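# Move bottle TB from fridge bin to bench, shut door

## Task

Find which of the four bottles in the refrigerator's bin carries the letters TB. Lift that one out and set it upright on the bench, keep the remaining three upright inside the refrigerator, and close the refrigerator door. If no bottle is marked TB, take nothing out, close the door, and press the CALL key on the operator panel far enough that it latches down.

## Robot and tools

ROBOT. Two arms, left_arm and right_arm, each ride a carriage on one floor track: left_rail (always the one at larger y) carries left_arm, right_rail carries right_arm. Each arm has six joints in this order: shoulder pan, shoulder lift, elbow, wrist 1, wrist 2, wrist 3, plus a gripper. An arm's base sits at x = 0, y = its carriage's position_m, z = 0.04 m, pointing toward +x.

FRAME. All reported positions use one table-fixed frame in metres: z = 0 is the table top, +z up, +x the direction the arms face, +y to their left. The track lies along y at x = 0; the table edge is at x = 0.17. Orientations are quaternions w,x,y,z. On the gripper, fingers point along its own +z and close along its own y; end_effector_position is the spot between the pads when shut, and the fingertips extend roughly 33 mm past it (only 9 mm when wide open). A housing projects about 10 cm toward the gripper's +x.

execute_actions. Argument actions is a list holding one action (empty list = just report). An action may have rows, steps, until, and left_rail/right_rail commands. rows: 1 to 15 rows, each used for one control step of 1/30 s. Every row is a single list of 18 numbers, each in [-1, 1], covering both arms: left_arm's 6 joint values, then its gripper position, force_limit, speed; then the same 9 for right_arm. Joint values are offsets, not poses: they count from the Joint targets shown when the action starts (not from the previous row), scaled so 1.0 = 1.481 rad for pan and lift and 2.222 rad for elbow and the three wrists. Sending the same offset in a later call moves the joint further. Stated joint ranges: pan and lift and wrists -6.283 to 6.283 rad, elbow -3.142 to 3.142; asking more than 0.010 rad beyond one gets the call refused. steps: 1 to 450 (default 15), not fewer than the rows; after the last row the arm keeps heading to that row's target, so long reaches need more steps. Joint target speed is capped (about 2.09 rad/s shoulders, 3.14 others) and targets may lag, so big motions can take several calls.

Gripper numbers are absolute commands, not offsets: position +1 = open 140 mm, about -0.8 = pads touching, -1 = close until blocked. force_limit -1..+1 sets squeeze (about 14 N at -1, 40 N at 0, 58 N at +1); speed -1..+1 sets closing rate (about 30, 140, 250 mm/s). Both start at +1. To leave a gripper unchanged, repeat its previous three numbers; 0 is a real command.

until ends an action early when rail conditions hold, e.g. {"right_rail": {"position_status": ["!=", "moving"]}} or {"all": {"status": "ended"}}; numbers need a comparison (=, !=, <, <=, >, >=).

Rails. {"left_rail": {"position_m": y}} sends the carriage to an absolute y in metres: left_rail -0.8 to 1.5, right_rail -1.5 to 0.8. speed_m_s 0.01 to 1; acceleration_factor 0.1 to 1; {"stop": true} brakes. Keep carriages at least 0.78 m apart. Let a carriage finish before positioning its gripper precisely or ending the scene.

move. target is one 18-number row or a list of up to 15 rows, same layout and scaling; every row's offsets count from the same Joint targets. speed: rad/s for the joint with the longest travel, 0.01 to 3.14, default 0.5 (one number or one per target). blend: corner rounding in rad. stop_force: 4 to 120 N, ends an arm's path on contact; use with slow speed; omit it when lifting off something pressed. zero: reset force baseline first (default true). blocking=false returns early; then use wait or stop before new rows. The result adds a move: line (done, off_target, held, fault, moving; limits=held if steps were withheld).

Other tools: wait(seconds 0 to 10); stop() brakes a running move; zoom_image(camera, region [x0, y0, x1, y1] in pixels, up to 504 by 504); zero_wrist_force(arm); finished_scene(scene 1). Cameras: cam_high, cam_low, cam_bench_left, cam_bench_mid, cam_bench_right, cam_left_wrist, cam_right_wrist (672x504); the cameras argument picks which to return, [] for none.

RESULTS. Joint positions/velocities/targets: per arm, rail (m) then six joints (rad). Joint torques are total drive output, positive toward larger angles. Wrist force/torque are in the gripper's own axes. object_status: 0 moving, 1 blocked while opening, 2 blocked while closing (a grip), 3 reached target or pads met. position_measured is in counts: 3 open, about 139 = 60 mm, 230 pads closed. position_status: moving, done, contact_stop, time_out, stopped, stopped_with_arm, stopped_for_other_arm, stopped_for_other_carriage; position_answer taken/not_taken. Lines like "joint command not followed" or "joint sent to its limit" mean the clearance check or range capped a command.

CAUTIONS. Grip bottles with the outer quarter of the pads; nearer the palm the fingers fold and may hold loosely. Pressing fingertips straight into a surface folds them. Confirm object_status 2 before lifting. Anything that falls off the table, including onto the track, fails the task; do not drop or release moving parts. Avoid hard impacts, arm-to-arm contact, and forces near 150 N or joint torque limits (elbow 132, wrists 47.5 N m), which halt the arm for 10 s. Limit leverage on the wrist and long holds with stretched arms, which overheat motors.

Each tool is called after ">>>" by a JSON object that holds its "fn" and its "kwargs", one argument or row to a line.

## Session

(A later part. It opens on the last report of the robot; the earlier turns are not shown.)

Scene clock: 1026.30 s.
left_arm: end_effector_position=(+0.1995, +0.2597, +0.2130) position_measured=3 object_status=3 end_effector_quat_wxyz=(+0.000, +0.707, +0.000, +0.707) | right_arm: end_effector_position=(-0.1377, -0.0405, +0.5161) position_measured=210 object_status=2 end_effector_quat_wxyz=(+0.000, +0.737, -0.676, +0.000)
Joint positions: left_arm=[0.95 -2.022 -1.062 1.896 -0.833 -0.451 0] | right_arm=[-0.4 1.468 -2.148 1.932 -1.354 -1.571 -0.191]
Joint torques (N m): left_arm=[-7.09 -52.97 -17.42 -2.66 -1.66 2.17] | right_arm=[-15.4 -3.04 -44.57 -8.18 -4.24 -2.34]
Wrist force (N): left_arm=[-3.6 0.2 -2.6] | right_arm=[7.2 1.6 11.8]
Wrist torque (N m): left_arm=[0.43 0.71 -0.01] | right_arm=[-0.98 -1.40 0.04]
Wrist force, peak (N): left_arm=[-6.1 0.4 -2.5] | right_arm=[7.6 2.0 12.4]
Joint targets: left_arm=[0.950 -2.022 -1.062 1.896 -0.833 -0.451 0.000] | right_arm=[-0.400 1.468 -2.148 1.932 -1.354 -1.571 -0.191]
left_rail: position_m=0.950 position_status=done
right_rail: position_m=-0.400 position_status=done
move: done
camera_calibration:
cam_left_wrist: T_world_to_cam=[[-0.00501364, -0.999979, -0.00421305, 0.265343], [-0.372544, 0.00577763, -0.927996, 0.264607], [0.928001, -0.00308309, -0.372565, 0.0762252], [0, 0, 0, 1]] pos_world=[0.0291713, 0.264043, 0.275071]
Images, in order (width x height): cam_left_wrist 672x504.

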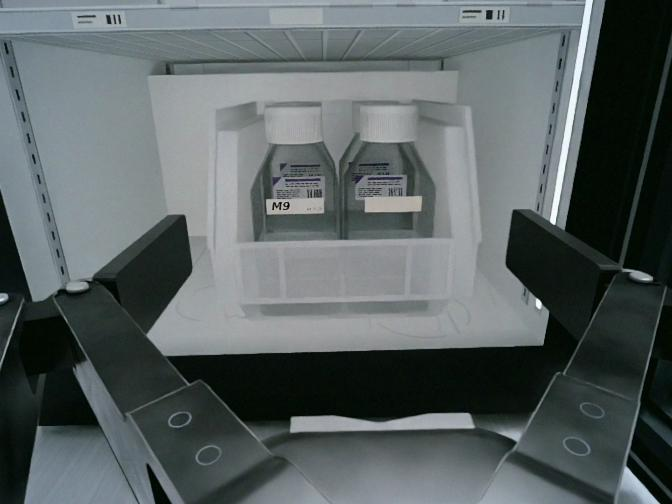

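>>> {"fn": "move", "kwargs": {
  "target": [0.1121,-0.0411,0.0070,0.0204,0.0747,0,1.0,0,0,0,0,0,0,0,0,-1,0.3,-1],
  "speed": 0.3,
  "cameras": ["cam_left_wrist"]
}}

>>> {"fn": "zoom_image", "kwargs": {
  "camera": "cam_left_wrist",
  "region": [220, 90, 470, 330]
}}

Scene clock: 1068.47 s.
left_arm: end_effector_position=(+0.3194, +0.2596, +0.2479) position_measured=3 object_status=3 end_effector_quat_wxyz=(+0.000, +0.707, +0.000, +0.707) | right_arm: end_effector_position=(-0.1377, -0.0405, +0.5161) position_measured=210 object_status=2 end_effector_quat_wxyz=(+0.000, +0.737, -0.676, +0.000)
Joint positions: left_arm=[0.95 -1.856 -1.123 1.911 -0.788 -0.285 0] | right_arm=[-0.4 1.468 -2.148 1.932 -1.354 -1.571 -0.191]
Joint torques (N m): left_arm=[16.57 -86.85 -19.88 4.32 1.68 1.74] | right_arm=[-12.92 -4.56 -42.47 -7.97 -3.53 -2.32]
Wrist force (N): left_arm=[-3.2 0.4 -2.7] | right_arm=[7.5 1.7 12.2]
Wrist torque (N m): left_arm=[0.40 0.67 -0.09] | right_arm=[-0.95 -1.49 0.04]
Wrist force, peak (N): left_arm=[-4.2 0.4 -4.8] | right_arm=[7.7 1.7 12.3]
Joint targets: left_arm=[0.950 -1.856 -1.123 1.911 -0.788 -0.285 0.000] | right_arm=[-0.400 1.468 -2.148 1.932 -1.354 -1.571 -0.191]
left_rail: position_m=0.950 position_status=done
right_rail: position_m=-0.400 position_status=done
move: done
camera_calibration:
cam_left_wrist: T_world_to_cam=[[-0.00501364, -0.999979, -0.00421305, 0.266091], [-0.372544, 0.00577763, -0.927996, 0.34157], [0.928001, -0.00308309, -0.372565, -0.0220768], [0, 0, 0, 1]] pos_world=[0.149071, 0.264043, 0.309871]
Images, in order (width x height): cam_left_wrist 672x504.

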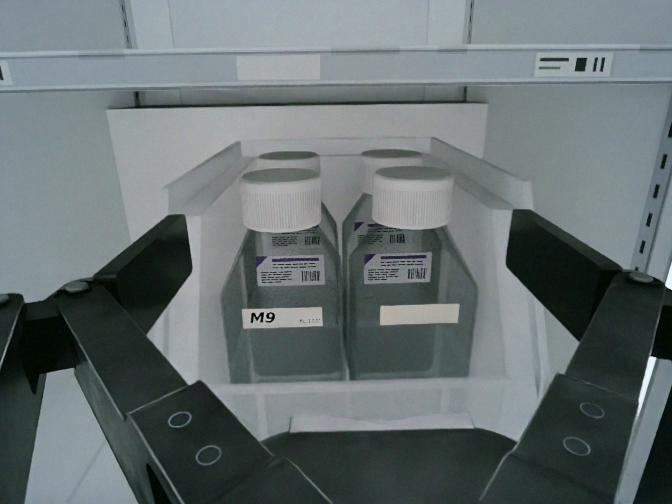

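Scaled by 2.016 from the camera's 672x504 image, which has a finer 960x720 frame.

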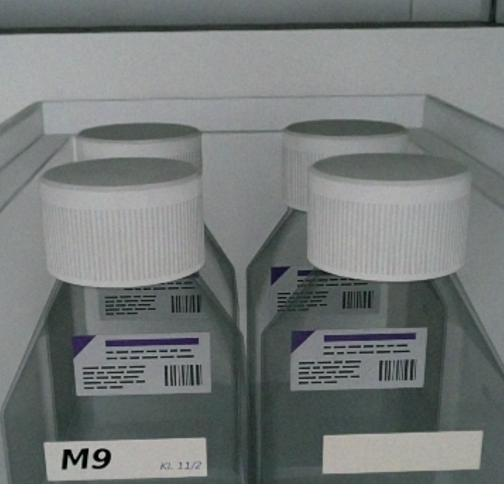

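>>> {"fn": "move", "kwargs": {
  "target": [0,-0.0218,-0.0059,0.0204,0,0,1.0,0,0,0,0,0,0,0,0,-1,0.3,-1],
  "speed": 0.3,
  "cameras": ["cam_left_wrist"]
}}

>>> {"fn": "zoom_image", "kwargs": {
  "camera": "cam_left_wrist",
  "region": [220, 130, 470, 370]
}}

Scene clock: 1077.97 s.
left_arm: end_effector_position=(+0.3196, +0.2596, +0.2748) position_measured=3 object_status=3 end_effector_quat_wxyz=(+0.000, +0.707, +0.000, +0.707) | right_arm: end_effector_position=(-0.1377, -0.0405, +0.5161) position_measured=210 object_status=2 end_effector_quat_wxyz=(+0.000, +0.737, -0.676, +0.000)
Joint positions: left_arm=[0.95 -1.856 -1.155 1.898 -0.743 -0.285 0] | right_arm=[-0.4 1.468 -2.148 1.932 -1.354 -1.571 -0.191]
Joint torques (N m): left_arm=[19.99 -83.59 -51.32 4.16 1.56 1.85] | right_arm=[-13.28 -1.47 -44.61 -8.27 -3.49 -1.84]
Wrist force (N): left_arm=[-3.1 0.6 -2.6] | right_arm=[7.3 1.7 11.7]
Wrist torque (N m): left_arm=[0.41 0.63 -0.10] | right_arm=[-0.95 -1.43 0.04]
Wrist force, peak (N): left_arm=[-4.5 -0.1 -2.5] | right_arm=[7.8 1.4 12.3]
Joint targets: left_arm=[0.950 -1.856 -1.155 1.898 -0.743 -0.285 0.000] | right_arm=[-0.400 1.468 -2.148 1.932 -1.354 -1.571 -0.191]
left_rail: position_m=0.950 position_status=done
right_rail: position_m=-0.400 position_status=done
move: done
camera_calibration:
cam_left_wrist: T_world_to_cam=[[-0.00501364, -0.999979, -0.00421305, 0.266205], [-0.372544, 0.00577763, -0.927996, 0.36657], [0.928001, -0.00308309, -0.372565, -0.0121476], [0, 0, 0, 1]] pos_world=[0.149171, 0.264043, 0.336771]
Images, in order (width x height): cam_left_wrist 672x504.

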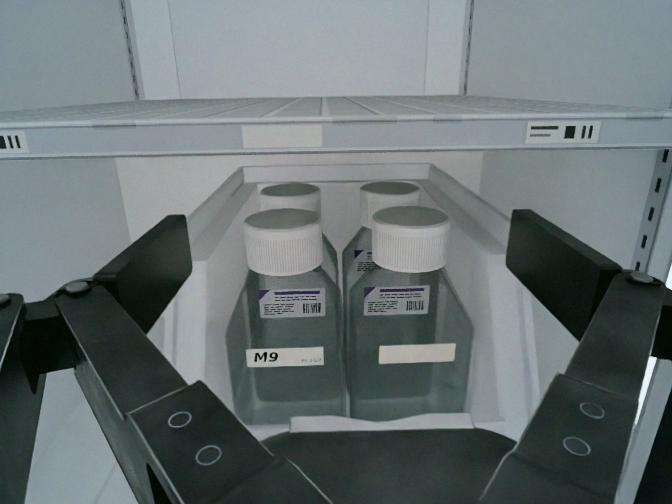

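Scaled by 2.016 from the camera's 672x504 image, which has a finer 960x720 frame.

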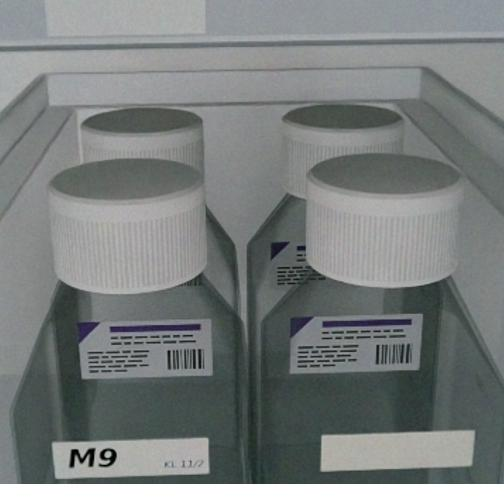

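>>> {"fn": "zoom_image", "kwargs": {
  "camera": "cam_left_wrist",
  "region": [130, 140, 550, 455]
}}

Scaled by 1.200 from the camera's 672x504 image, which has a finer 960x720 frame.

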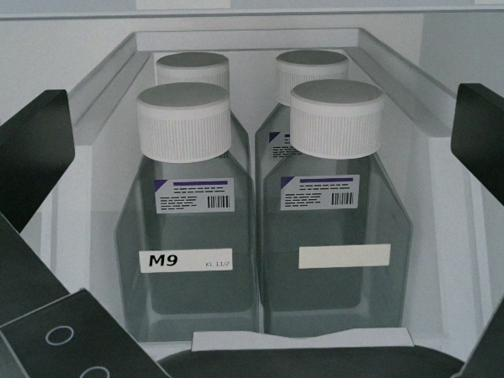

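>>> {"fn": "move", "kwargs": {
  "target": [
    [-0.0573,0.0039,-0.0041,0.0015,-0.0382,0,-0.37,0,0,0,0,0,0,0,0,-1,0.3,-1],
    [0.1290,-0.2073,0.0410,-0.5854,-0.3442,-0.0488,-0.37,0,0,0,0,0,0,0,0,-1,0.3,-1]
  ],
  "speed": 0.5,
  "blend": 0.03,
  "cameras": ["cam_left_wrist"]
}}

Scene clock: 1253.83 s.
left_arm: end_effector_position=(+0.2796, +0.2566, +0.2410) position_measured=176 object_status=3 end_effector_quat_wxyz=(+0.183, +0.683, +0.683, +0.183) | right_arm: end_effector_position=(-0.1377, -0.0405, +0.5161) position_measured=210 object_status=2 end_effector_quat_wxyz=(+0.000, +0.737, -0.676, +0.000)
Joint positions: left_arm=[0.95 -1.665 -1.462 1.989 -2.043 -1.05 -0.108] | right_arm=[-0.4 1.468 -2.148 1.932 -1.354 -1.571 -0.191]
Joint torques (N m): left_arm=[16.18 -69.65 -33.91 -8 -0.54 -1.67] | right_arm=[-11.43 -1.78 -43.3 -8.28 -3.75 -1.42]
Wrist force (N): left_arm=[-1.2 0.8 -0.7] | right_arm=[7.5 1.5 11.6]
Wrist torque (N m): left_arm=[0.05 0.31 0.00] | right_arm=[-1.00 -1.48 0.04]
Wrist force, peak (N): left_arm=[-4.1 0.1 -6.7] | right_arm=[7.8 1.2 12.3]
Joint targets: left_arm=[0.950 -1.665 -1.462 1.989 -2.044 -1.050 -0.108] | right_arm=[-0.400 1.468 -2.148 1.932 -1.354 -1.571 -0.191]
left_rail: position_m=0.950 position_status=done
right_rail: position_m=-0.400 position_status=done
move: done
camera_calibration:
cam_left_wrist: T_world_to_cam=[[0.863696, -0.00459335, 0.503993, -0.357931], [-0.19146, -0.927992, 0.319648, 0.20864], [0.466233, -0.372573, -0.802382, 0.339794], [0, 0, 0, 1]] pos_world=[0.190666, 0.31857, 0.386348]
Images, in order (width x height): cam_left_wrist 672x504.

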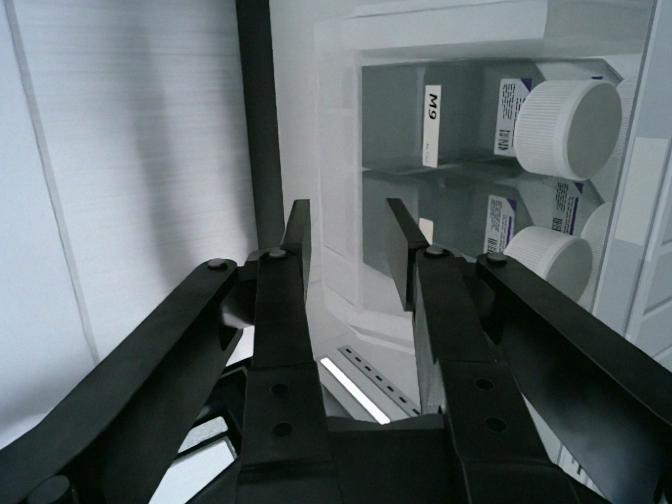

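>>> {"fn": "zoom_image", "kwargs": {
  "camera": "cam_left_wrist",
  "region": [300, 30, 672, 380]
}}

>>> {"fn": "zoom_image", "kwargs": {
  "camera": "cam_left_wrist",
  "region": [470, 50, 660, 290]
}}

Scaled by 1.355 from the camera's 672x504 image, which has a finer 960x720 frame.

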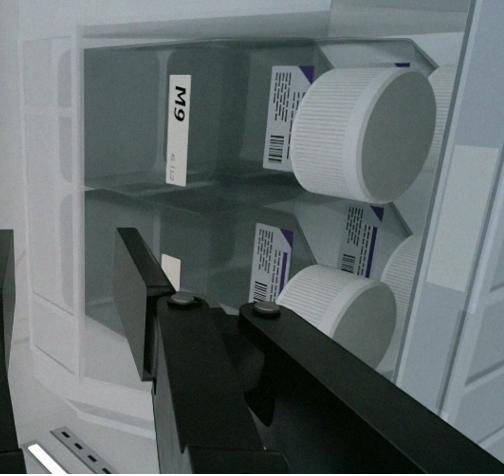

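Scaled by 2.100 from the camera's 672x504 image, which has a finer 960x720 frame.

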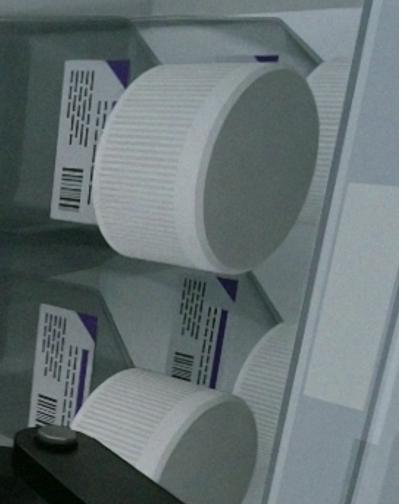

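>>> {"fn": "move", "kwargs": {
  "target": [
    [0.0245,0.0245,0.0101,-0.0359,0.0007,0.0189,-0.37,0,0,0,0,0,0,0,0,-1,0.3,-1],
    [0.0491,0.0629,0.0234,-0.0841,0.0011,0.0378,-0.37,0,0,0,0,0,0,0,0,-1,0.3,-1]
  ],
  "speed": 0.1,
  "blend": 0.01,
  "stop_force": 8,
  "cameras": ["cam_left_wrist"]
}}

Scene clock: 1341.57 s.
left_arm: end_effector_position=(+0.3295, +0.2566, +0.1688) position_measured=176 object_status=3 end_effector_quat_wxyz=(+0.183, +0.683, +0.683, +0.183) | right_arm: end_effector_position=(-0.1377, -0.0405, +0.5161) position_measured=210 object_status=2 end_effector_quat_wxyz=(+0.000, +0.737, -0.676, +0.000)
Joint positions: left_arm=[0.95 -1.592 -1.369 2.041 -2.23 -1.047 -0.024] | right_arm=[-0.4 1.468 -2.148 1.932 -1.354 -1.571 -0.191]
Joint torques (N m): left_arm=[16.82 -39.19 -29.07 -8.11 3.21 2.21] | right_arm=[-14.77 -6.18 -44.2 -8 -3.8 -1.39]
Wrist force (N): left_arm=[-1.5 -0.3 -0.9] | right_arm=[7.6 1.8 11.8]
Wrist torque (N m): left_arm=[-0.13 0.42 -0.09] | right_arm=[-0.93 -1.49 0.04]
Wrist force, peak (N): left_arm=[-1.0 1.5 -1.3] | right_arm=[7.6 1.5 12.5]
Joint targets: left_arm=[0.950 -1.592 -1.369 2.041 -2.230 -1.047 -0.024] | right_arm=[-0.400 1.468 -2.148 1.932 -1.354 -1.571 -0.191]
left_rail: position_m=0.950 position_status=done
right_rail: position_m=-0.400 position_status=done
move: done
camera_calibration:
cam_left_wrist: T_world_to_cam=[[0.863719, -0.00461193, 0.503952, -0.364628], [-0.191489, -0.927968, 0.319698, 0.241349], [0.466177, -0.372631, -0.802387, 0.258668], [0, 0, 0, 1]] pos_world=[0.240566, 0.31867, 0.314148]
Images, in order (width x height): cam_left_wrist 672x504.

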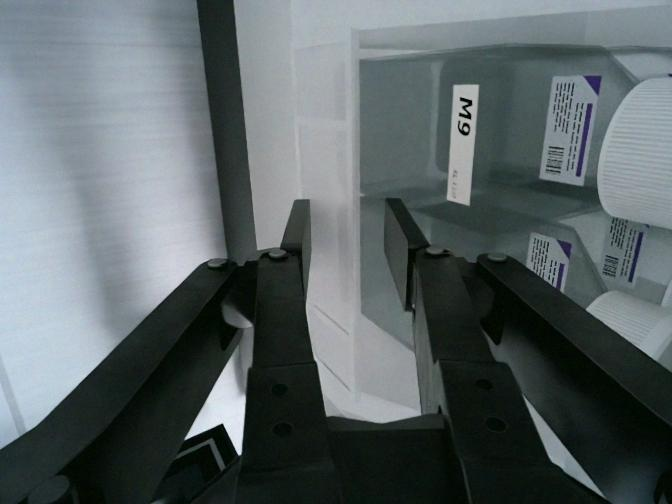

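>>> {"fn": "execute_actions", "kwargs": {
  "actions": [
    {"rows": [[0,0,0,0,0,0,-1,-0.1,-1,0,0,0,0,0,0,-1,0.3,-1]], "steps": 75}
  ],
  "cameras": ["cam_left_wrist"]
}}

Scene clock: 1356.07 s.
left_arm: end_effector_position=(+0.3295, +0.2566, +0.1688) position_measured=193 object_status=2 end_effector_quat_wxyz=(+0.183, +0.683, +0.683, +0.183) | right_arm: end_effector_position=(-0.1377, -0.0405, +0.5161) position_measured=210 object_status=2 end_effector_quat_wxyz=(+0.000, +0.737, -0.676, +0.000)
Joint positions: left_arm=[0.95 -1.592 -1.369 2.041 -2.23 -1.047 -0.024] | right_arm=[-0.4 1.468 -2.148 1.932 -1.354 -1.571 -0.191]
Joint torques (N m): left_arm=[17.58 -82.19 -71.97 -8.24 17.19 2.17] | right_arm=[-8.48 -6.11 -45.67 -8.29 0.04 -1.15]
Wrist force (N): left_arm=[-2.7 -40.1 3.1] | right_arm=[7.1 -1.6 4.2]
Wrist torque (N m): left_arm=[0.94 0.45 -0.17] | right_arm=[-0.93 -1.53 0.08]
Wrist force, peak (N): left_arm=[-2.3 -40.5 2.9] | right_arm=[7.6 1.8 12.2]
Joint targets: left_arm=[0.950 -1.592 -1.369 2.041 -2.230 -1.047 -0.024] | right_arm=[-0.400 1.468 -2.148 1.932 -1.354 -1.571 -0.191]
left_rail: position_m=0.950 position_status=done
right_rail: position_m=-0.400 position_status=done
camera_calibration:
cam_left_wrist: T_world_to_cam=[[0.863719, -0.00461193, 0.503952, -0.364628], [-0.191489, -0.927968, 0.319698, 0.241349], [0.466177, -0.372631, -0.802387, 0.258668], [0, 0, 0, 1]] pos_world=[0.240566, 0.31867, 0.314148]
Images, in order (width x height): cam_left_wrist 672x504.

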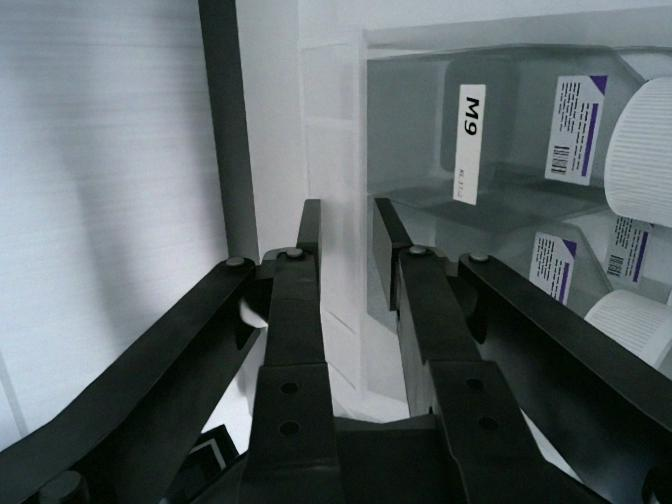

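>>> {"fn": "move", "kwargs": {
  "target": [
    [-0.0293,-0.0083,0.0040,0.0128,-0.0005,-0.0225,-1,-0.1,-1,0,0,0,0,0,0,-1,0.3,-1],
    [-0.0589,-0.0154,0.0069,0.0260,-0.0015,-0.0453,-1,-0.1,-1,0,0,0,0,0,0,-1,0.3,-1]
  ],
  "speed": 0.07,
  "blend": 0.01,
  "cameras": ["cam_left_wrist"]
}}

Scene clock: 1384.27 s.
left_arm: end_effector_position=(+0.2698, +0.2566, +0.1688) position_measured=204 object_status=2 end_effector_quat_wxyz=(+0.183, +0.683, +0.683, +0.183) | right_arm: end_effector_position=(-0.1377, -0.0405, +0.5160) position_measured=210 object_status=2 end_effector_quat_wxyz=(+0.000, +0.737, -0.676, +0.000)
Joint positions: left_arm=[0.95 -1.679 -1.392 2.057 -2.173 -1.051 -0.125] | right_arm=[-0.4 1.468 -2.148 1.932 -1.354 -1.571 -0.191]
Joint torques (N m): left_arm=[-16.3 -66.59 -25.48 0.07 -3.42 -2.33] | right_arm=[1.06 -3.42 -47.08 -8.38 -3.98 -0.88]
Wrist force (N): left_arm=[-1.6 10.1 -6.6] | right_arm=[7.4 2.6 12.9]
Wrist torque (N m): left_arm=[0.52 0.33 -0.01] | right_arm=[-1.03 -1.45 0.03]
Wrist force, peak (N): left_arm=[-2.2 -40.6 3.0] | right_arm=[7.7 2.4 13.5]
Joint targets: left_arm=[0.950 -1.680 -1.392 2.057 -2.173 -1.051 -0.125] | right_arm=[-0.400 1.468 -2.148 1.932 -1.354 -1.571 -0.191]
left_rail: position_m=0.950 position_status=done
right_rail: position_m=-0.400 position_status=done
move: done
camera_calibration:
cam_left_wrist: T_world_to_cam=[[0.86375, -0.0046902, 0.503898, -0.313027], [-0.191496, -0.927996, 0.319613, 0.229954], [0.466116, -0.372561, -0.802455, 0.286509], [0, 0, 0, 1]] pos_world=[0.180866, 0.31867, 0.314148]
Images, in order (width x height): cam_left_wrist 672x504.

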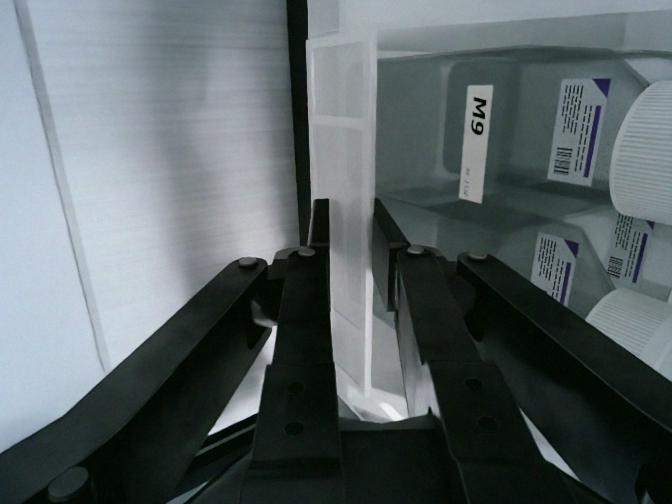

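>>> {"fn": "move", "kwargs": {
  "target": [
    [-0.0297,-0.0058,0.0018,0.0134,-0.0015,-0.0227,-1,-0.1,-1,0,0,0,0,0,0,-1,0.3,-1],
    [-0.0593,-0.0101,0.0024,0.0267,-0.0035,-0.0453,-1,-0.1,-1,0,0,0,0,0,0,-1,0.3,-1]
  ],
  "speed": 0.06,
  "blend": 0.01,
  "cameras": ["cam_left_wrist", "cam_high"]
}}

Scene clock: 1396.50 s.
left_arm: end_effector_position=(+0.2098, +0.2566, +0.1687) position_measured=204 object_status=2 end_effector_quat_wxyz=(+0.183, +0.683, +0.683, +0.183) | right_arm: end_effector_position=(-0.1377, -0.0405, +0.5161) position_measured=210 object_status=2 end_effector_quat_wxyz=(+0.000, +0.737, -0.676, +0.000)
Joint positions: left_arm=[0.95 -1.767 -1.407 2.062 -2.113 -1.059 -0.226] | right_arm=[-0.4 1.468 -2.148 1.932 -1.354 -1.571 -0.191]
Joint torques (N m): left_arm=[-11.76 -72.35 -32.29 -0.82 -0.51 -1.46] | right_arm=[-0.64 -4.88 -62.68 -7.91 -3.83 -0.43]
Wrist force (N): left_arm=[-0.9 0.7 3.2] | right_arm=[7.3 2.5 9.8]
Wrist torque (N m): left_arm=[0.40 0.15 -0.04] | right_arm=[-1.00 -1.45 0.03]
Wrist force, peak (N): left_arm=[-1.9 10.7 -6.7] | right_arm=[7.7 2.6 13.5]
Joint targets: left_arm=[0.950 -1.767 -1.407 2.062 -2.113 -1.059 -0.226] | right_arm=[-0.400 1.468 -2.148 1.932 -1.354 -1.571 -0.191]
left_rail: position_m=0.950 position_status=done
right_rail: position_m=-0.400 position_status=done
move: done
camera_calibration:
cam_left_wrist: T_world_to_cam=[[0.86379, -0.00462755, 0.50383, -0.261206], [-0.191363, -0.928042, 0.319558, 0.21848], [0.466097, -0.372446, -0.80252, 0.314461], [0, 0, 0, 1]] pos_world=[0.120867, 0.31867, 0.314148]
Images, in order (width x height): cam_high 672x504, cam_left_wrist 672x504.

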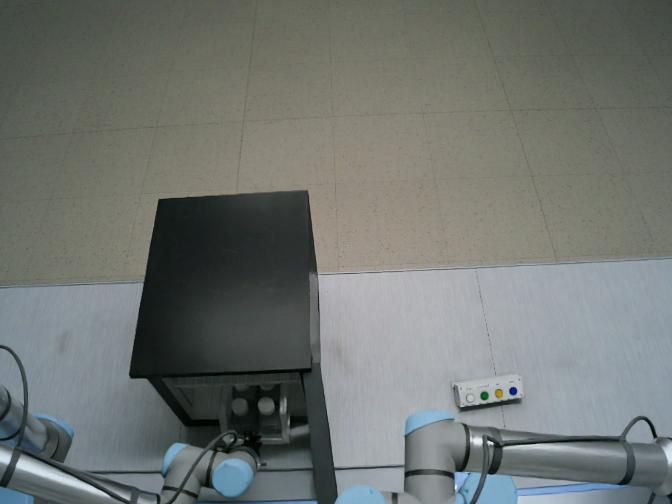

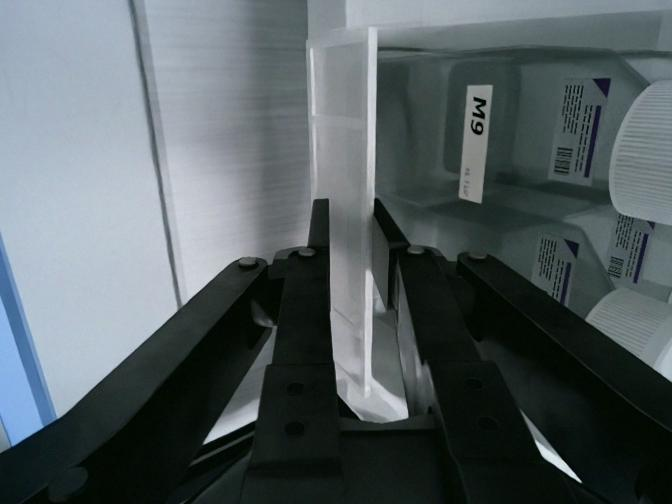

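>>> {"fn": "execute_actions", "kwargs": {
  "actions": [
    {"rows": [[0,0,0,0,0,0,-0.35,-0.1,-1,0,0,0,0,0,0,-1,0.3,-1]], "steps": 40}
  ],
  "cameras": ["cam_left_wrist"]
}}

Scene clock: 1403.47 s.
left_arm: end_effector_position=(+0.2096, +0.2566, +0.1687) position_measured=173 object_status=3 end_effector_quat_wxyz=(+0.183, +0.683, +0.683, +0.183) | right_arm: end_effector_position=(-0.1377, -0.0405, +0.5161) position_measured=210 object_status=2 end_effector_quat_wxyz=(+0.000, +0.737, -0.676, +0.000)
Joint positions: left_arm=[0.95 -1.767 -1.407 2.062 -2.113 -1.059 -0.226] | right_arm=[-0.4 1.468 -2.148 1.932 -1.354 -1.571 -0.191]
Joint torques (N m): left_arm=[0.16 -47.76 -34.13 -0.82 -0.13 -1.6] | right_arm=[-0.03 -4.79 -62.25 -7.7 -3.3 -0.68]
Wrist force (N): left_arm=[-1.0 -0.7 -1.3] | right_arm=[7.3 1.7 11.0]
Wrist torque (N m): left_arm=[-0.17 0.20 -0.03] | right_arm=[-1.08 -1.45 0.05]
Wrist force, peak (N): left_arm=[-0.2 1.9 -3.5] | right_arm=[7.3 1.6 12.2]
Joint targets: left_arm=[0.950 -1.767 -1.407 2.062 -2.113 -1.059 -0.226] | right_arm=[-0.400 1.468 -2.148 1.932 -1.354 -1.571 -0.191]
left_rail: position_m=0.950 position_status=done
right_rail: position_m=-0.400 position_status=done
camera_calibration:
cam_left_wrist: T_world_to_cam=[[0.8638, -0.00458022, 0.503815, -0.261131], [-0.191363, -0.928008, 0.319659, 0.218418], [0.46608, -0.372533, -0.802489, 0.314528], [0, 0, 0, 1]] pos_world=[0.120767, 0.31867, 0.314148]
Images, in order (width x height): cam_left_wrist 672x504.

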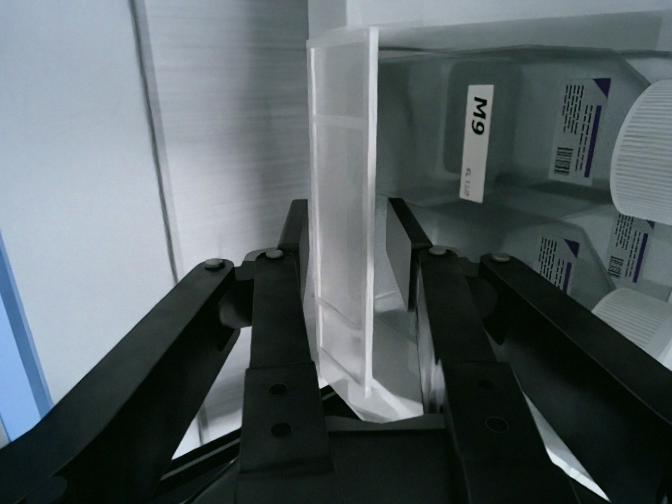

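>>> {"fn": "move", "kwargs": {
  "target": [
    [-0.0441,-0.0556,-0.0347,0.0880,-0.0038,-0.0333,-0.35,-0.1,-1,0,0,0,0,0,0,-1,0.3,-1],
    [0.1079,-0.2131,0.1147,-0.3013,-0.0738,0.99,-0.08,0,-0.5,0,0,0,0,0,0,-1,0.3,-1]
  ],
  "speed": [0.3, 0.9],
  "blend": 0.02,
  "cameras": []
}}

Scene clock: 1510.40 s.
left_arm: end_effector_position=(+0.2657, +0.2757, +0.3150) position_measured=139 object_status=0 end_effector_quat_wxyz=(+0.264, +0.927, -0.153, +0.217) | right_arm: end_effector_position=(-0.1377, -0.0405, +0.5161) position_measured=210 object_status=2 end_effector_quat_wxyz=(+0.000, +0.737, -0.676, +0.000)
Joint positions: left_arm=[0.95 -1.608 -1.723 2.317 -2.783 -1.223 1.974] | right_arm=[-0.4 1.468 -2.148 1.932 -1.354 -1.571 -0.191]
Joint torques (N m): left_arm=[17.12 -45.13 -33.48 -9.33 -1.24 2.29] | right_arm=[-0.95 -5.17 -63.59 -7.86 -1.55 -0.49]
Wrist force (N): left_arm=[-1.0 -0.7 -1.5] | right_arm=[7.0 2.1 10.9]
Wrist torque (N m): left_arm=[-0.09 0.21 -0.21] | right_arm=[-0.98 -1.38 0.04]
Wrist force, peak (N): left_arm=[-1.4 -0.6 -2.4] | right_arm=[7.7 2.1 11.3]
Joint targets: left_arm=[0.950 -1.608 -1.723 2.317 -2.783 -1.223 1.974] | right_arm=[-0.400 1.468 -2.148 1.932 -1.354 -1.571 -0.191]
left_rail: position_m=0.950 position_status=done
right_rail: position_m=-0.400 position_status=done
move: done
No camera images: "cameras" was empty.

>>> {"fn": "move", "kwargs": {
  "target": [0,0,0,0,0,0.3236,-0.08,0,-0.5,0,0,0,0,0,0,-1,0.3,-1],
  "speed": 0.9,
  "cameras": ["cam_left_wrist"]
}}

Scene clock: 1514.53 s.
left_arm: end_effector_position=(+0.2657, +0.2757, +0.3150) position_measured=139 object_status=3 end_effector_quat_wxyz=(+0.171, +0.814, -0.470, +0.296) | right_arm: end_effector_position=(-0.1377, -0.0405, +0.5161) position_measured=210 object_status=2 end_effector_quat_wxyz=(+0.000, +0.737, -0.676, +0.000)
Joint positions: left_arm=[0.95 -1.608 -1.723 2.317 -2.783 -1.223 2.693] | right_arm=[-0.4 1.468 -2.148 1.932 -1.354 -1.571 -0.191]
Joint torques (N m): left_arm=[16.91 -45.01 -34.53 -8.99 -1.07 2.17] | right_arm=[-3.16 -6.6 -61.38 -7.6 -1.27 0.3]
Wrist force (N): left_arm=[-1.8 0.2 -1.3] | right_arm=[7.3 1.9 10.9]
Wrist torque (N m): left_arm=[0.07 0.37 -0.22] | right_arm=[-1.04 -1.45 0.04]
Wrist force, peak (N): left_arm=[-2.3 -0.4 -1.8] | right_arm=[7.7 2.1 11.2]
Joint targets: left_arm=[0.950 -1.608 -1.723 2.317 -2.783 -1.223 2.693] | right_arm=[-0.400 1.468 -2.148 1.932 -1.354 -1.571 -0.191]
left_rail: position_m=0.950 position_status=done
right_rail: position_m=-0.400 position_status=done
move: done
camera_calibration:
cam_left_wrist: T_world_to_cam=[[-0.869019, -0.494775, 0.00170837, 0.370683], [-0.470683, 0.825631, -0.311113, -0.0104617], [0.152521, -0.271167, -0.950371, 0.514806], [0, 0, 0, 1]] pos_world=[0.238688, 0.331641, 0.485369]
Images, in order (width x height): cam_left_wrist 672x504.

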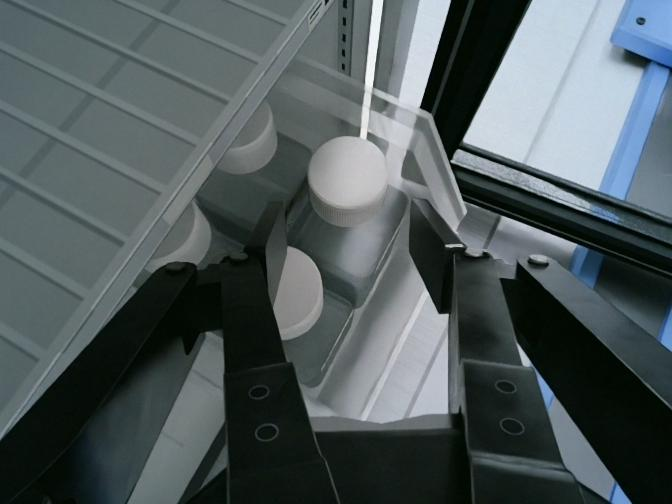

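>>> {"fn": "move", "kwargs": {
  "target": [0.0339,0.1334,-0.0111,-0.0842,-0.0132,0.0196,-0.08,0,-0.5,0,0,0,0,0,0,-1,0.3,-1],
  "speed": 0.12,
  "stop_force": 8,
  "cameras": ["cam_left_wrist"]
}}

Scene clock: 1538.50 s.
left_arm: end_effector_position=(+0.2900, +0.2275, +0.2480) position_measured=139 object_status=3 end_effector_quat_wxyz=(+0.171, +0.814, -0.470, +0.296) | right_arm: end_effector_position=(-0.1377, -0.0405, +0.5161) position_measured=210 object_status=2 end_effector_quat_wxyz=(+0.000, +0.737, -0.676, +0.000)
Joint positions: left_arm=[0.95 -1.559 -1.53 2.293 -2.965 -1.251 2.735] | right_arm=[-0.4 1.468 -2.148 1.932 -1.354 -1.571 -0.191]
Joint torques (N m): left_arm=[-11.29 -52.5 -24.73 0.23 1.04 -1.89] | right_arm=[-0.92 -3.89 -62.06 -7.83 -1.03 0.62]
Wrist force (N): left_arm=[2.1 -2.5 -8.8] | right_arm=[7.4 2.2 12.5]
Wrist torque (N m): left_arm=[0.00 0.31 -0.13] | right_arm=[-1.12 -1.46 0.03]
Wrist force, peak (N): left_arm=[3.9 -1.6 -13.6] | right_arm=[7.2 2.3 14.1]
Joint targets: left_arm=[0.950 -1.559 -1.530 2.293 -2.965 -1.251 2.735] | right_arm=[-0.400 1.468 -2.148 1.932 -1.354 -1.571 -0.191]
left_rail: position_m=0.950 position_status=done
right_rail: position_m=-0.400 position_status=done
move: contact (left_arm)
camera_calibration:
cam_left_wrist: T_world_to_cam=[[-0.869214, -0.494435, 0.00120608, 0.368145], [-0.47019, 0.825831, -0.311326, 0.0197804], [0.152935, -0.271176, -0.950302, 0.434234], [0, 0, 0, 1]] pos_world=[0.262888, 0.283443, 0.418367]
Images, in order (width x height): cam_left_wrist 672x504.

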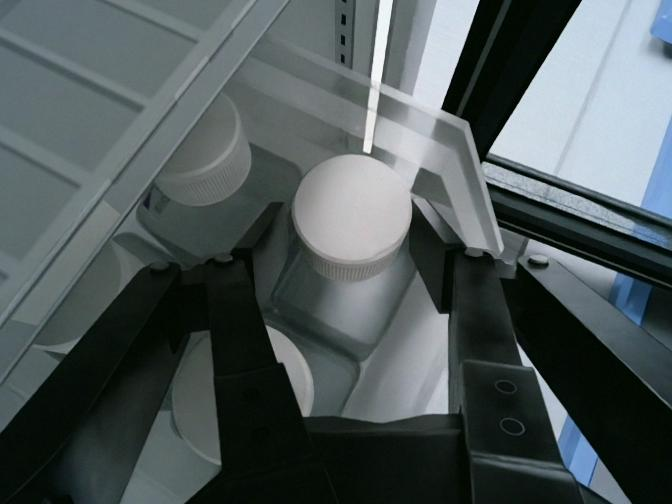

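>>> {"fn": "move", "kwargs": {
  "target": [0.0007,-0.0077,-0.0036,0.0084,0,0.0005,-0.08,0,-0.5,0,0,0,0,0,0,-1,0.3,-1],
  "speed": 0.1,
  "cameras": ["cam_left_wrist"]
}}

>>> {"fn": "execute_actions", "kwargs": {
  "actions": [
    {"rows": [[0,0,0,0,0,0,-1,0.2,-1,0,0,0,0,0,0,-1,0.3,-1]], "steps": 50}
  ],
  "cameras": ["cam_left_wrist"]
}}

Scene clock: 1560.73 s.
left_arm: end_effector_position=(+0.2908, +0.2271, +0.2564) position_measured=139 object_status=3 end_effector_quat_wxyz=(+0.171, +0.814, -0.470, +0.296) | right_arm: end_effector_position=(-0.1377, -0.0405, +0.5161) position_measured=210 object_status=2 end_effector_quat_wxyz=(+0.000, +0.737, -0.676, +0.000)
Joint positions: left_arm=[0.95 -1.558 -1.541 2.285 -2.947 -1.251 2.737] | right_arm=[-0.4 1.468 -2.148 1.932 -1.354 -1.571 -0.191]
Joint torques (N m): left_arm=[17.34 -57 -58.34 -1.7 1.05 2.36] | right_arm=[-2.81 -5.81 -60.53 -7.12 -1.29 0.97]
Wrist force (N): left_arm=[-1.6 -0.2 -1.3] | right_arm=[7.5 2.7 10.5]
Wrist torque (N m): left_arm=[0.00 0.38 -0.22] | right_arm=[-1.02 -1.48 0.03]
Wrist force, peak (N): left_arm=[2.2 -2.8 -9.0] | right_arm=[7.8 2.6 13.0]
Joint targets: left_arm=[0.950 -1.558 -1.541 2.285 -2.947 -1.251 2.737] | right_arm=[-0.400 1.468 -2.148 1.932 -1.354 -1.571 -0.191]
left_rail: position_m=0.950 position_status=done
right_rail: position_m=-0.400 position_status=done
move: done
camera_calibration:
cam_left_wrist: T_world_to_cam=[[-0.869171, -0.49451, 0.000841334, 0.368674], [-0.470072, 0.825686, -0.311889, 0.0231755], [0.153538, -0.271481, -0.950118, 0.44189], [0, 0, 0, 1]] pos_world=[0.263488, 0.283142, 0.426765]
Images, in order (width x height): cam_left_wrist 672x504.

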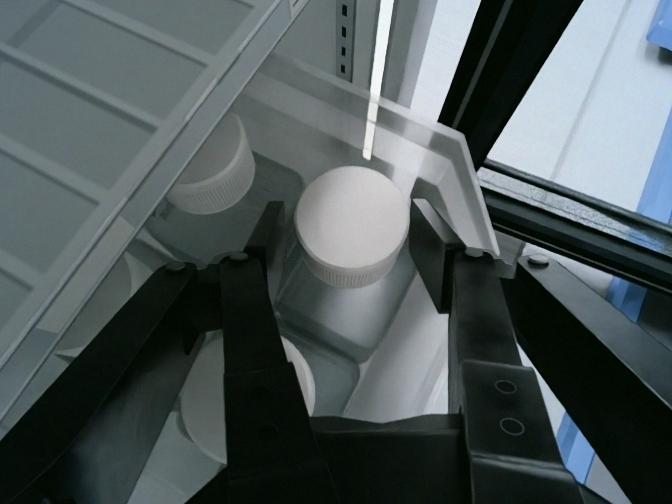

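Scene clock: 1562.60 s.
left_arm: end_effector_position=(+0.2908, +0.2271, +0.2566) position_measured=160 object_status=2 end_effector_quat_wxyz=(+0.171, +0.814, -0.470, +0.297) | right_arm: end_effector_position=(-0.1377, -0.0405, +0.5161) position_measured=210 object_status=2 end_effector_quat_wxyz=(+0.000, +0.737, -0.676, +0.000)
Joint positions: left_arm=[0.95 -1.558 -1.541 2.285 -2.947 -1.251 2.737] | right_arm=[-0.4 1.468 -2.148 1.932 -1.354 -1.571 -0.191]
Joint torques (N m): left_arm=[18.25 -48.23 -39.21 -3.52 2.61 1.99] | right_arm=[-3.98 -3.55 -60.25 -7.16 -1.37 0.21]
Wrist force (N): left_arm=[-0.3 0.3 -4.5] | right_arm=[7.5 2.3 12.4]
Wrist torque (N m): left_arm=[-0.12 0.47 -0.18] | right_arm=[-1.05 -1.47 0.04]
Wrist force, peak (N): left_arm=[-0.8 2.4 -5.1] | right_arm=[7.5 2.3 12.4]
Joint targets: left_arm=[0.950 -1.558 -1.541 2.285 -2.947 -1.251 2.737] | right_arm=[-0.400 1.468 -2.148 1.932 -1.354 -1.571 -0.191]
left_rail: position_m=0.950 position_status=done
right_rail: position_m=-0.400 position_status=done
camera_calibration:
cam_left_wrist: T_world_to_cam=[[-0.869156, -0.494537, 0.000903881, 0.368601], [-0.470101, 0.82564, -0.311967, 0.0233433], [0.153533, -0.271573, -0.950092, 0.441974], [0, 0, 0, 1]] pos_world=[0.263488, 0.283042, 0.426865]
Images, in order (width x height): cam_left_wrist 672x504.

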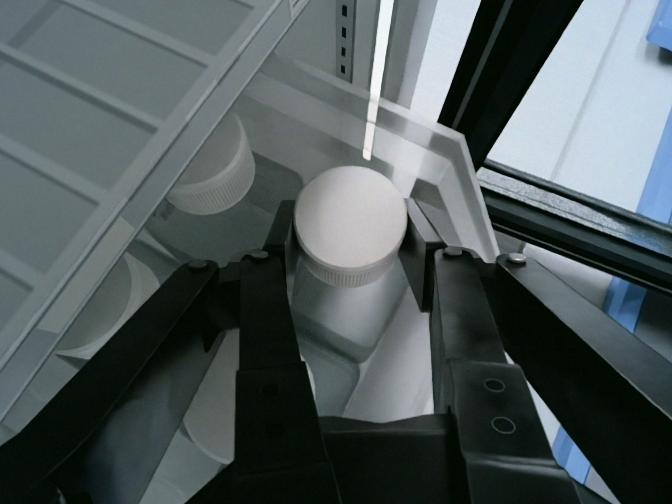

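>>> {"fn": "move", "kwargs": {
  "target": [
    [0,-0.0459,-0.0212,0.0518,0,0,-1,0.2,-1,0,0,0,0,0,0,-1,0.3,-1],
    [0,-0.0799,-0.0428,0.0961,0,0,-1,0.2,-1,0,0,0,0,0,0,-1,0.3,-1]
  ],
  "speed": 0.1,
  "blend": 0.01,
  "cameras": ["cam_left_wrist", "cam_high"]
}}

Scene clock: 1583.47 s.
left_arm: end_effector_position=(+0.2904, +0.2288, +0.3362) position_measured=160 object_status=2 end_effector_quat_wxyz=(+0.168, +0.814, -0.471, +0.294) | right_arm: end_effector_position=(-0.1377, -0.0405, +0.5161) position_measured=210 object_status=2 end_effector_quat_wxyz=(+0.000, +0.737, -0.676, +0.000)
Joint positions: left_arm=[0.95 -1.558 -1.646 2.205 -2.754 -1.252 2.737] | right_arm=[-0.4 1.468 -2.148 1.932 -1.354 -1.571 -0.191]
Joint torques (N m): left_arm=[2.28 -38.13 -51.05 -6.72 0.84 0.1] | right_arm=[-5.86 -8.2 -40.13 -1.47 -1.32 1.04]
Wrist force (N): left_arm=[-11.0 4.5 22.3] | right_arm=[7.1 0.4 4.9]
Wrist torque (N m): left_arm=[0.41 0.42 -0.07] | right_arm=[-1.10 -1.50 0.05]
Wrist force, peak (N): left_arm=[-45.8 -1.4 124.7] | right_arm=[7.5 2.5 12.5]
Joint targets: left_arm=[0.950 -1.558 -1.646 2.205 -2.754 -1.252 2.737] | right_arm=[-0.400 1.468 -2.148 1.932 -1.354 -1.571 -0.191]
Tool commands: left_gripper/position=-1.0 left_gripper/force_limit=+0.2 left_gripper/speed=-1.0 right_gripper/position=-1.0 right_gripper/force_limit=+0.3 right_gripper/speed=-1.0
FORCE FAULT: contact force on the left arm reached its limit, and that arm stopped for 10 seconds. The contact can be on any part of that arm, not only on its tool. That arm's remaining commands of this call were not run. That arm's target is now where it stood when the stop ended, not its last command. That arm accepts commands again.
left_rail: position_m=0.950 position_status=done
right_rail: position_m=-0.400 position_status=done
move: fault (left_arm); path passed 1 of 2 targets; left_arm: the wrist 1 is farthest, 0.021 rad from its target
camera_calibration:
cam_left_wrist: T_world_to_cam=[[-0.869505, -0.493919, -0.00231948, 0.370056], [-0.469877, 0.82861, -0.304337, 0.043216], [0.15224, -0.263533, -0.952561, 0.517501], [0, 0, 0, 1]] pos_world=[0.263288, 0.283347, 0.506962]
Images, in order (width x height): cam_high 672x504, cam_left_wrist 672x504.

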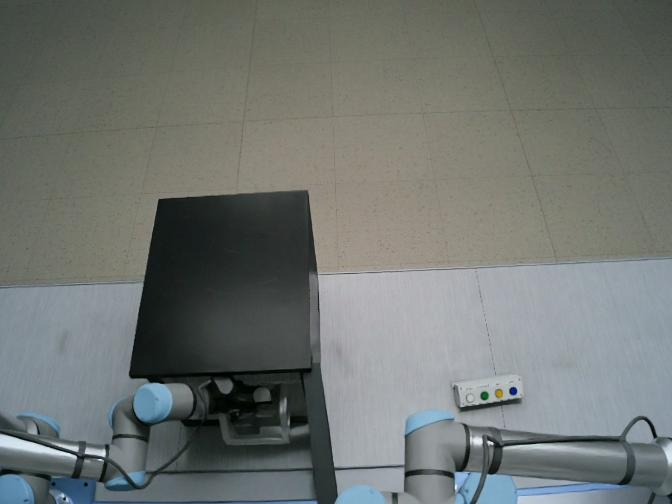

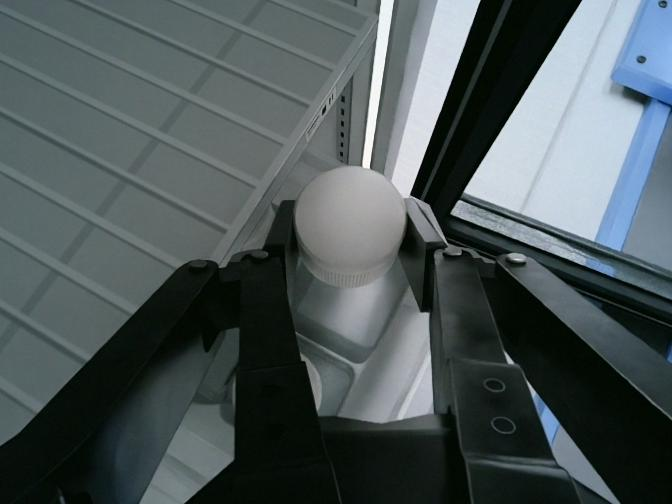

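>>> {"fn": "move", "kwargs": {
  "target": [
    [-0.0389,-0.0148,0.0076,0.0061,0.0155,-0.0227,-1,0.2,-1,0,0,0,0,0,0,-1,0.3,-1],
    [-0.0842,-0.0534,-0.0059,0.0551,0.0327,-0.0492,-1,0.2,-1,0,0,0,0,0,0,-1,0.3,-1]
  ],
  "speed": 0.12,
  "blend": 0.01,
  "cameras": ["cam_left_wrist", "cam_high"]
}}

Scene clock: 1607.50 s.
left_arm: end_effector_position=(+0.2252, +0.2285, +0.3750) position_measured=160 object_status=2 end_effector_quat_wxyz=(+0.171, +0.814, -0.470, +0.296) | right_arm: end_effector_position=(-0.1377, -0.0405, +0.5160) position_measured=210 object_status=2 end_effector_quat_wxyz=(+0.000, +0.737, -0.676, +0.000)
Joint positions: left_arm=[0.95 -1.682 -1.725 2.192 -2.632 -1.18 2.627] | right_arm=[-0.4 1.468 -2.148 1.932 -1.354 -1.571 -0.191]
Joint torques (N m): left_arm=[-9.28 -52.97 -70.15 -2.89 3.11 -2.11] | right_arm=[-2.92 -5.41 -48.65 -8.33 -1.8 0.91]
Wrist force (N): left_arm=[-4.7 -0.1 1.6] | right_arm=[7.0 0.5 11.8]
Wrist torque (N m): left_arm=[0.01 0.32 0.01] | right_arm=[-1.06 -1.44 0.05]
Wrist force, peak (N): left_arm=[-14.0 -6.0 21.0] | right_arm=[7.3 0.7 12.0]
Joint targets: left_arm=[0.950 -1.682 -1.725 2.192 -2.632 -1.180 2.627] | right_arm=[-0.400 1.468 -2.148 1.932 -1.354 -1.571 -0.191]
left_rail: position_m=0.950 position_status=done
right_rail: position_m=-0.400 position_status=done
move: done
camera_calibration:
cam_left_wrist: T_world_to_cam=[[-0.869068, -0.494692, 0.00115085, 0.312099], [-0.470462, 0.825777, -0.311059, 0.0279847], [0.152928, -0.270873, -0.95039, 0.565054], [0, 0, 0, 1]] pos_world=[0.197988, 0.284342, 0.545367]
Images, in order (width x height): cam_high 672x504, cam_left_wrist 672x504.

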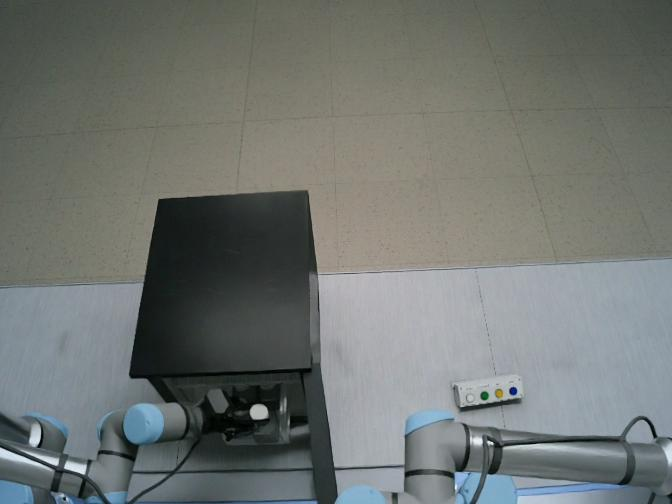

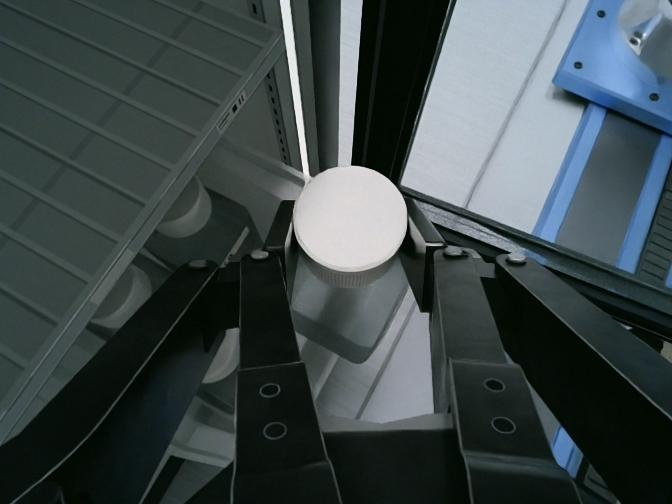

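>>> {"fn": "zoom_image", "kwargs": {
  "camera": "cam_left_wrist",
  "region": [90, 130, 320, 400]
}}

Scaled by 1.867 from the camera's 672x504 image, which has a finer 960x720 frame.

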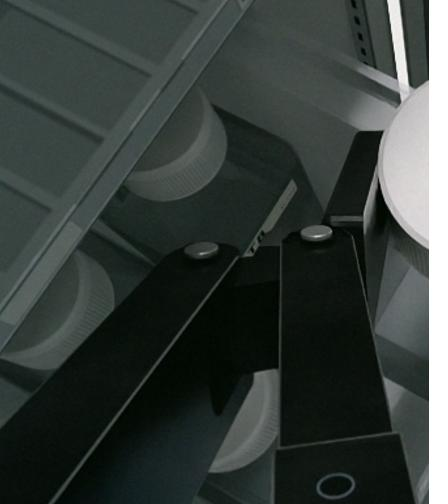

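>>> {"fn": "move", "kwargs": {
  "target": [
    [-0.0977,-0.0219,0.0066,0.0333,0.0350,-0.0605,-1,0.2,-1,0,0,0,0,0,0,-1,0.3,-1],
    [-0.2111,-0.1017,-0.0072,0.3050,0.1362,-0.4176,-1,0.2,-1,0,0,0,0,0,0,-1,0.3,-1],
    [-0.2390,-0.0837,-0.0497,0.5351,0.0991,-0.7370,-1,0.2,-1,0,0,0,0,0,0,-1,0.3,-1],
    [-0.1897,-0.0378,0.0261,0.4063,0.1100,-0.6988,-1,0.2,-1,0,0,0,0,0,0,-1,0.3,-1]
  ],
  "speed": 0.5,
  "blend": 0.05,
  "cameras": ["cam_left_wrist", "cam_high"]
}}

Scene clock: 1687.70 s.
left_arm: end_effector_position=(+0.1899, +0.4249, +0.2642) position_measured=160 object_status=2 end_effector_quat_wxyz=(+0.000, +0.940, +0.000, +0.342) | right_arm: end_effector_position=(-0.1377, -0.0405, +0.5161) position_measured=210 object_status=2 end_effector_quat_wxyz=(+0.000, +0.737, -0.676, +0.000)
Joint positions: left_arm=[0.95 -1.963 -1.781 2.249 -1.729 -0.935 1.074] | right_arm=[-0.4 1.468 -2.148 1.932 -1.354 -1.571 -0.191]
Joint torques (N m): left_arm=[18.27 -5.72 -37.55 -7.43 4.1 2.17] | right_arm=[-2.98 -6.24 -59.55 -8.35 -1.89 1.16]
Wrist force (N): left_arm=[-4.2 0.3 1.8] | right_arm=[7.0 0.5 11.8]
Wrist torque (N m): left_arm=[0.05 0.23 -0.17] | right_arm=[-1.06 -1.43 0.05]
Wrist force, peak (N): left_arm=[-5.1 0.2 4.8] | right_arm=[7.6 0.7 12.0]
Joint targets: left_arm=[0.950 -1.963 -1.781 2.250 -1.729 -0.935 1.075] | right_arm=[-0.400 1.468 -2.148 1.932 -1.354 -1.571 -0.191]
left_rail: position_m=0.950 position_status=done
right_rail: position_m=-0.400 position_status=done
move: done
camera_calibration:
cam_left_wrist: T_world_to_cam=[[-0.00565765, -0.999984, 0.000983879, 0.429532], [-0.950418, 0.0050713, -0.310932, 0.25454], [0.310922, -0.00269424, -0.950431, 0.374403], [0, 0, 0, 1]] pos_world=[0.127939, 0.429243, 0.434567]
Images, in order (width x height): cam_high 672x504, cam_left_wrist 672x504.

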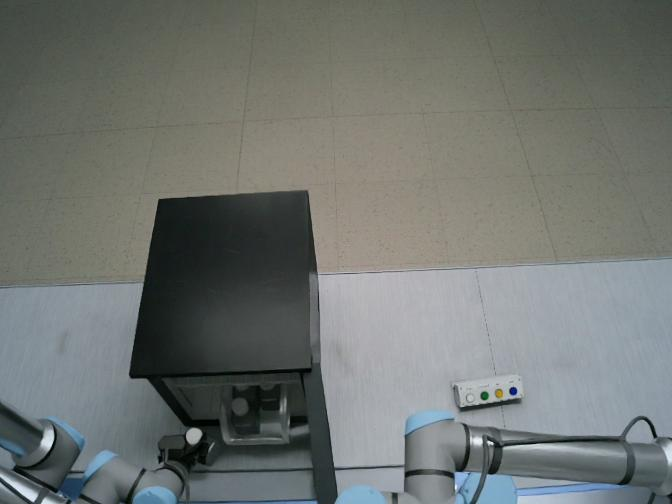

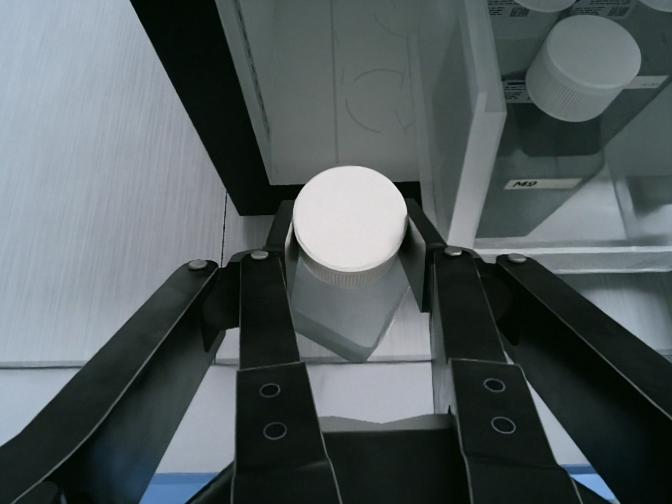

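>>> {"fn": "zoom_image", "kwargs": {
  "camera": "cam_left_wrist",
  "region": [470, 0, 672, 250]
}}

Scaled by 2.016 from the camera's 672x504 image, which has a finer 960x720 frame.

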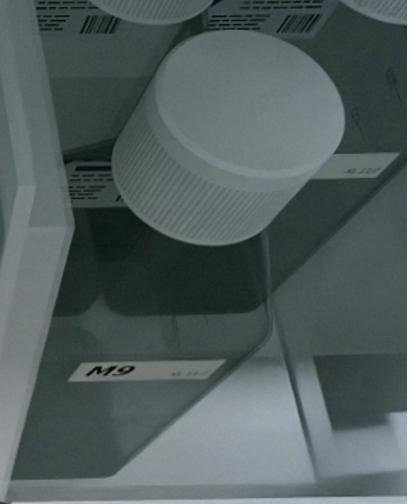

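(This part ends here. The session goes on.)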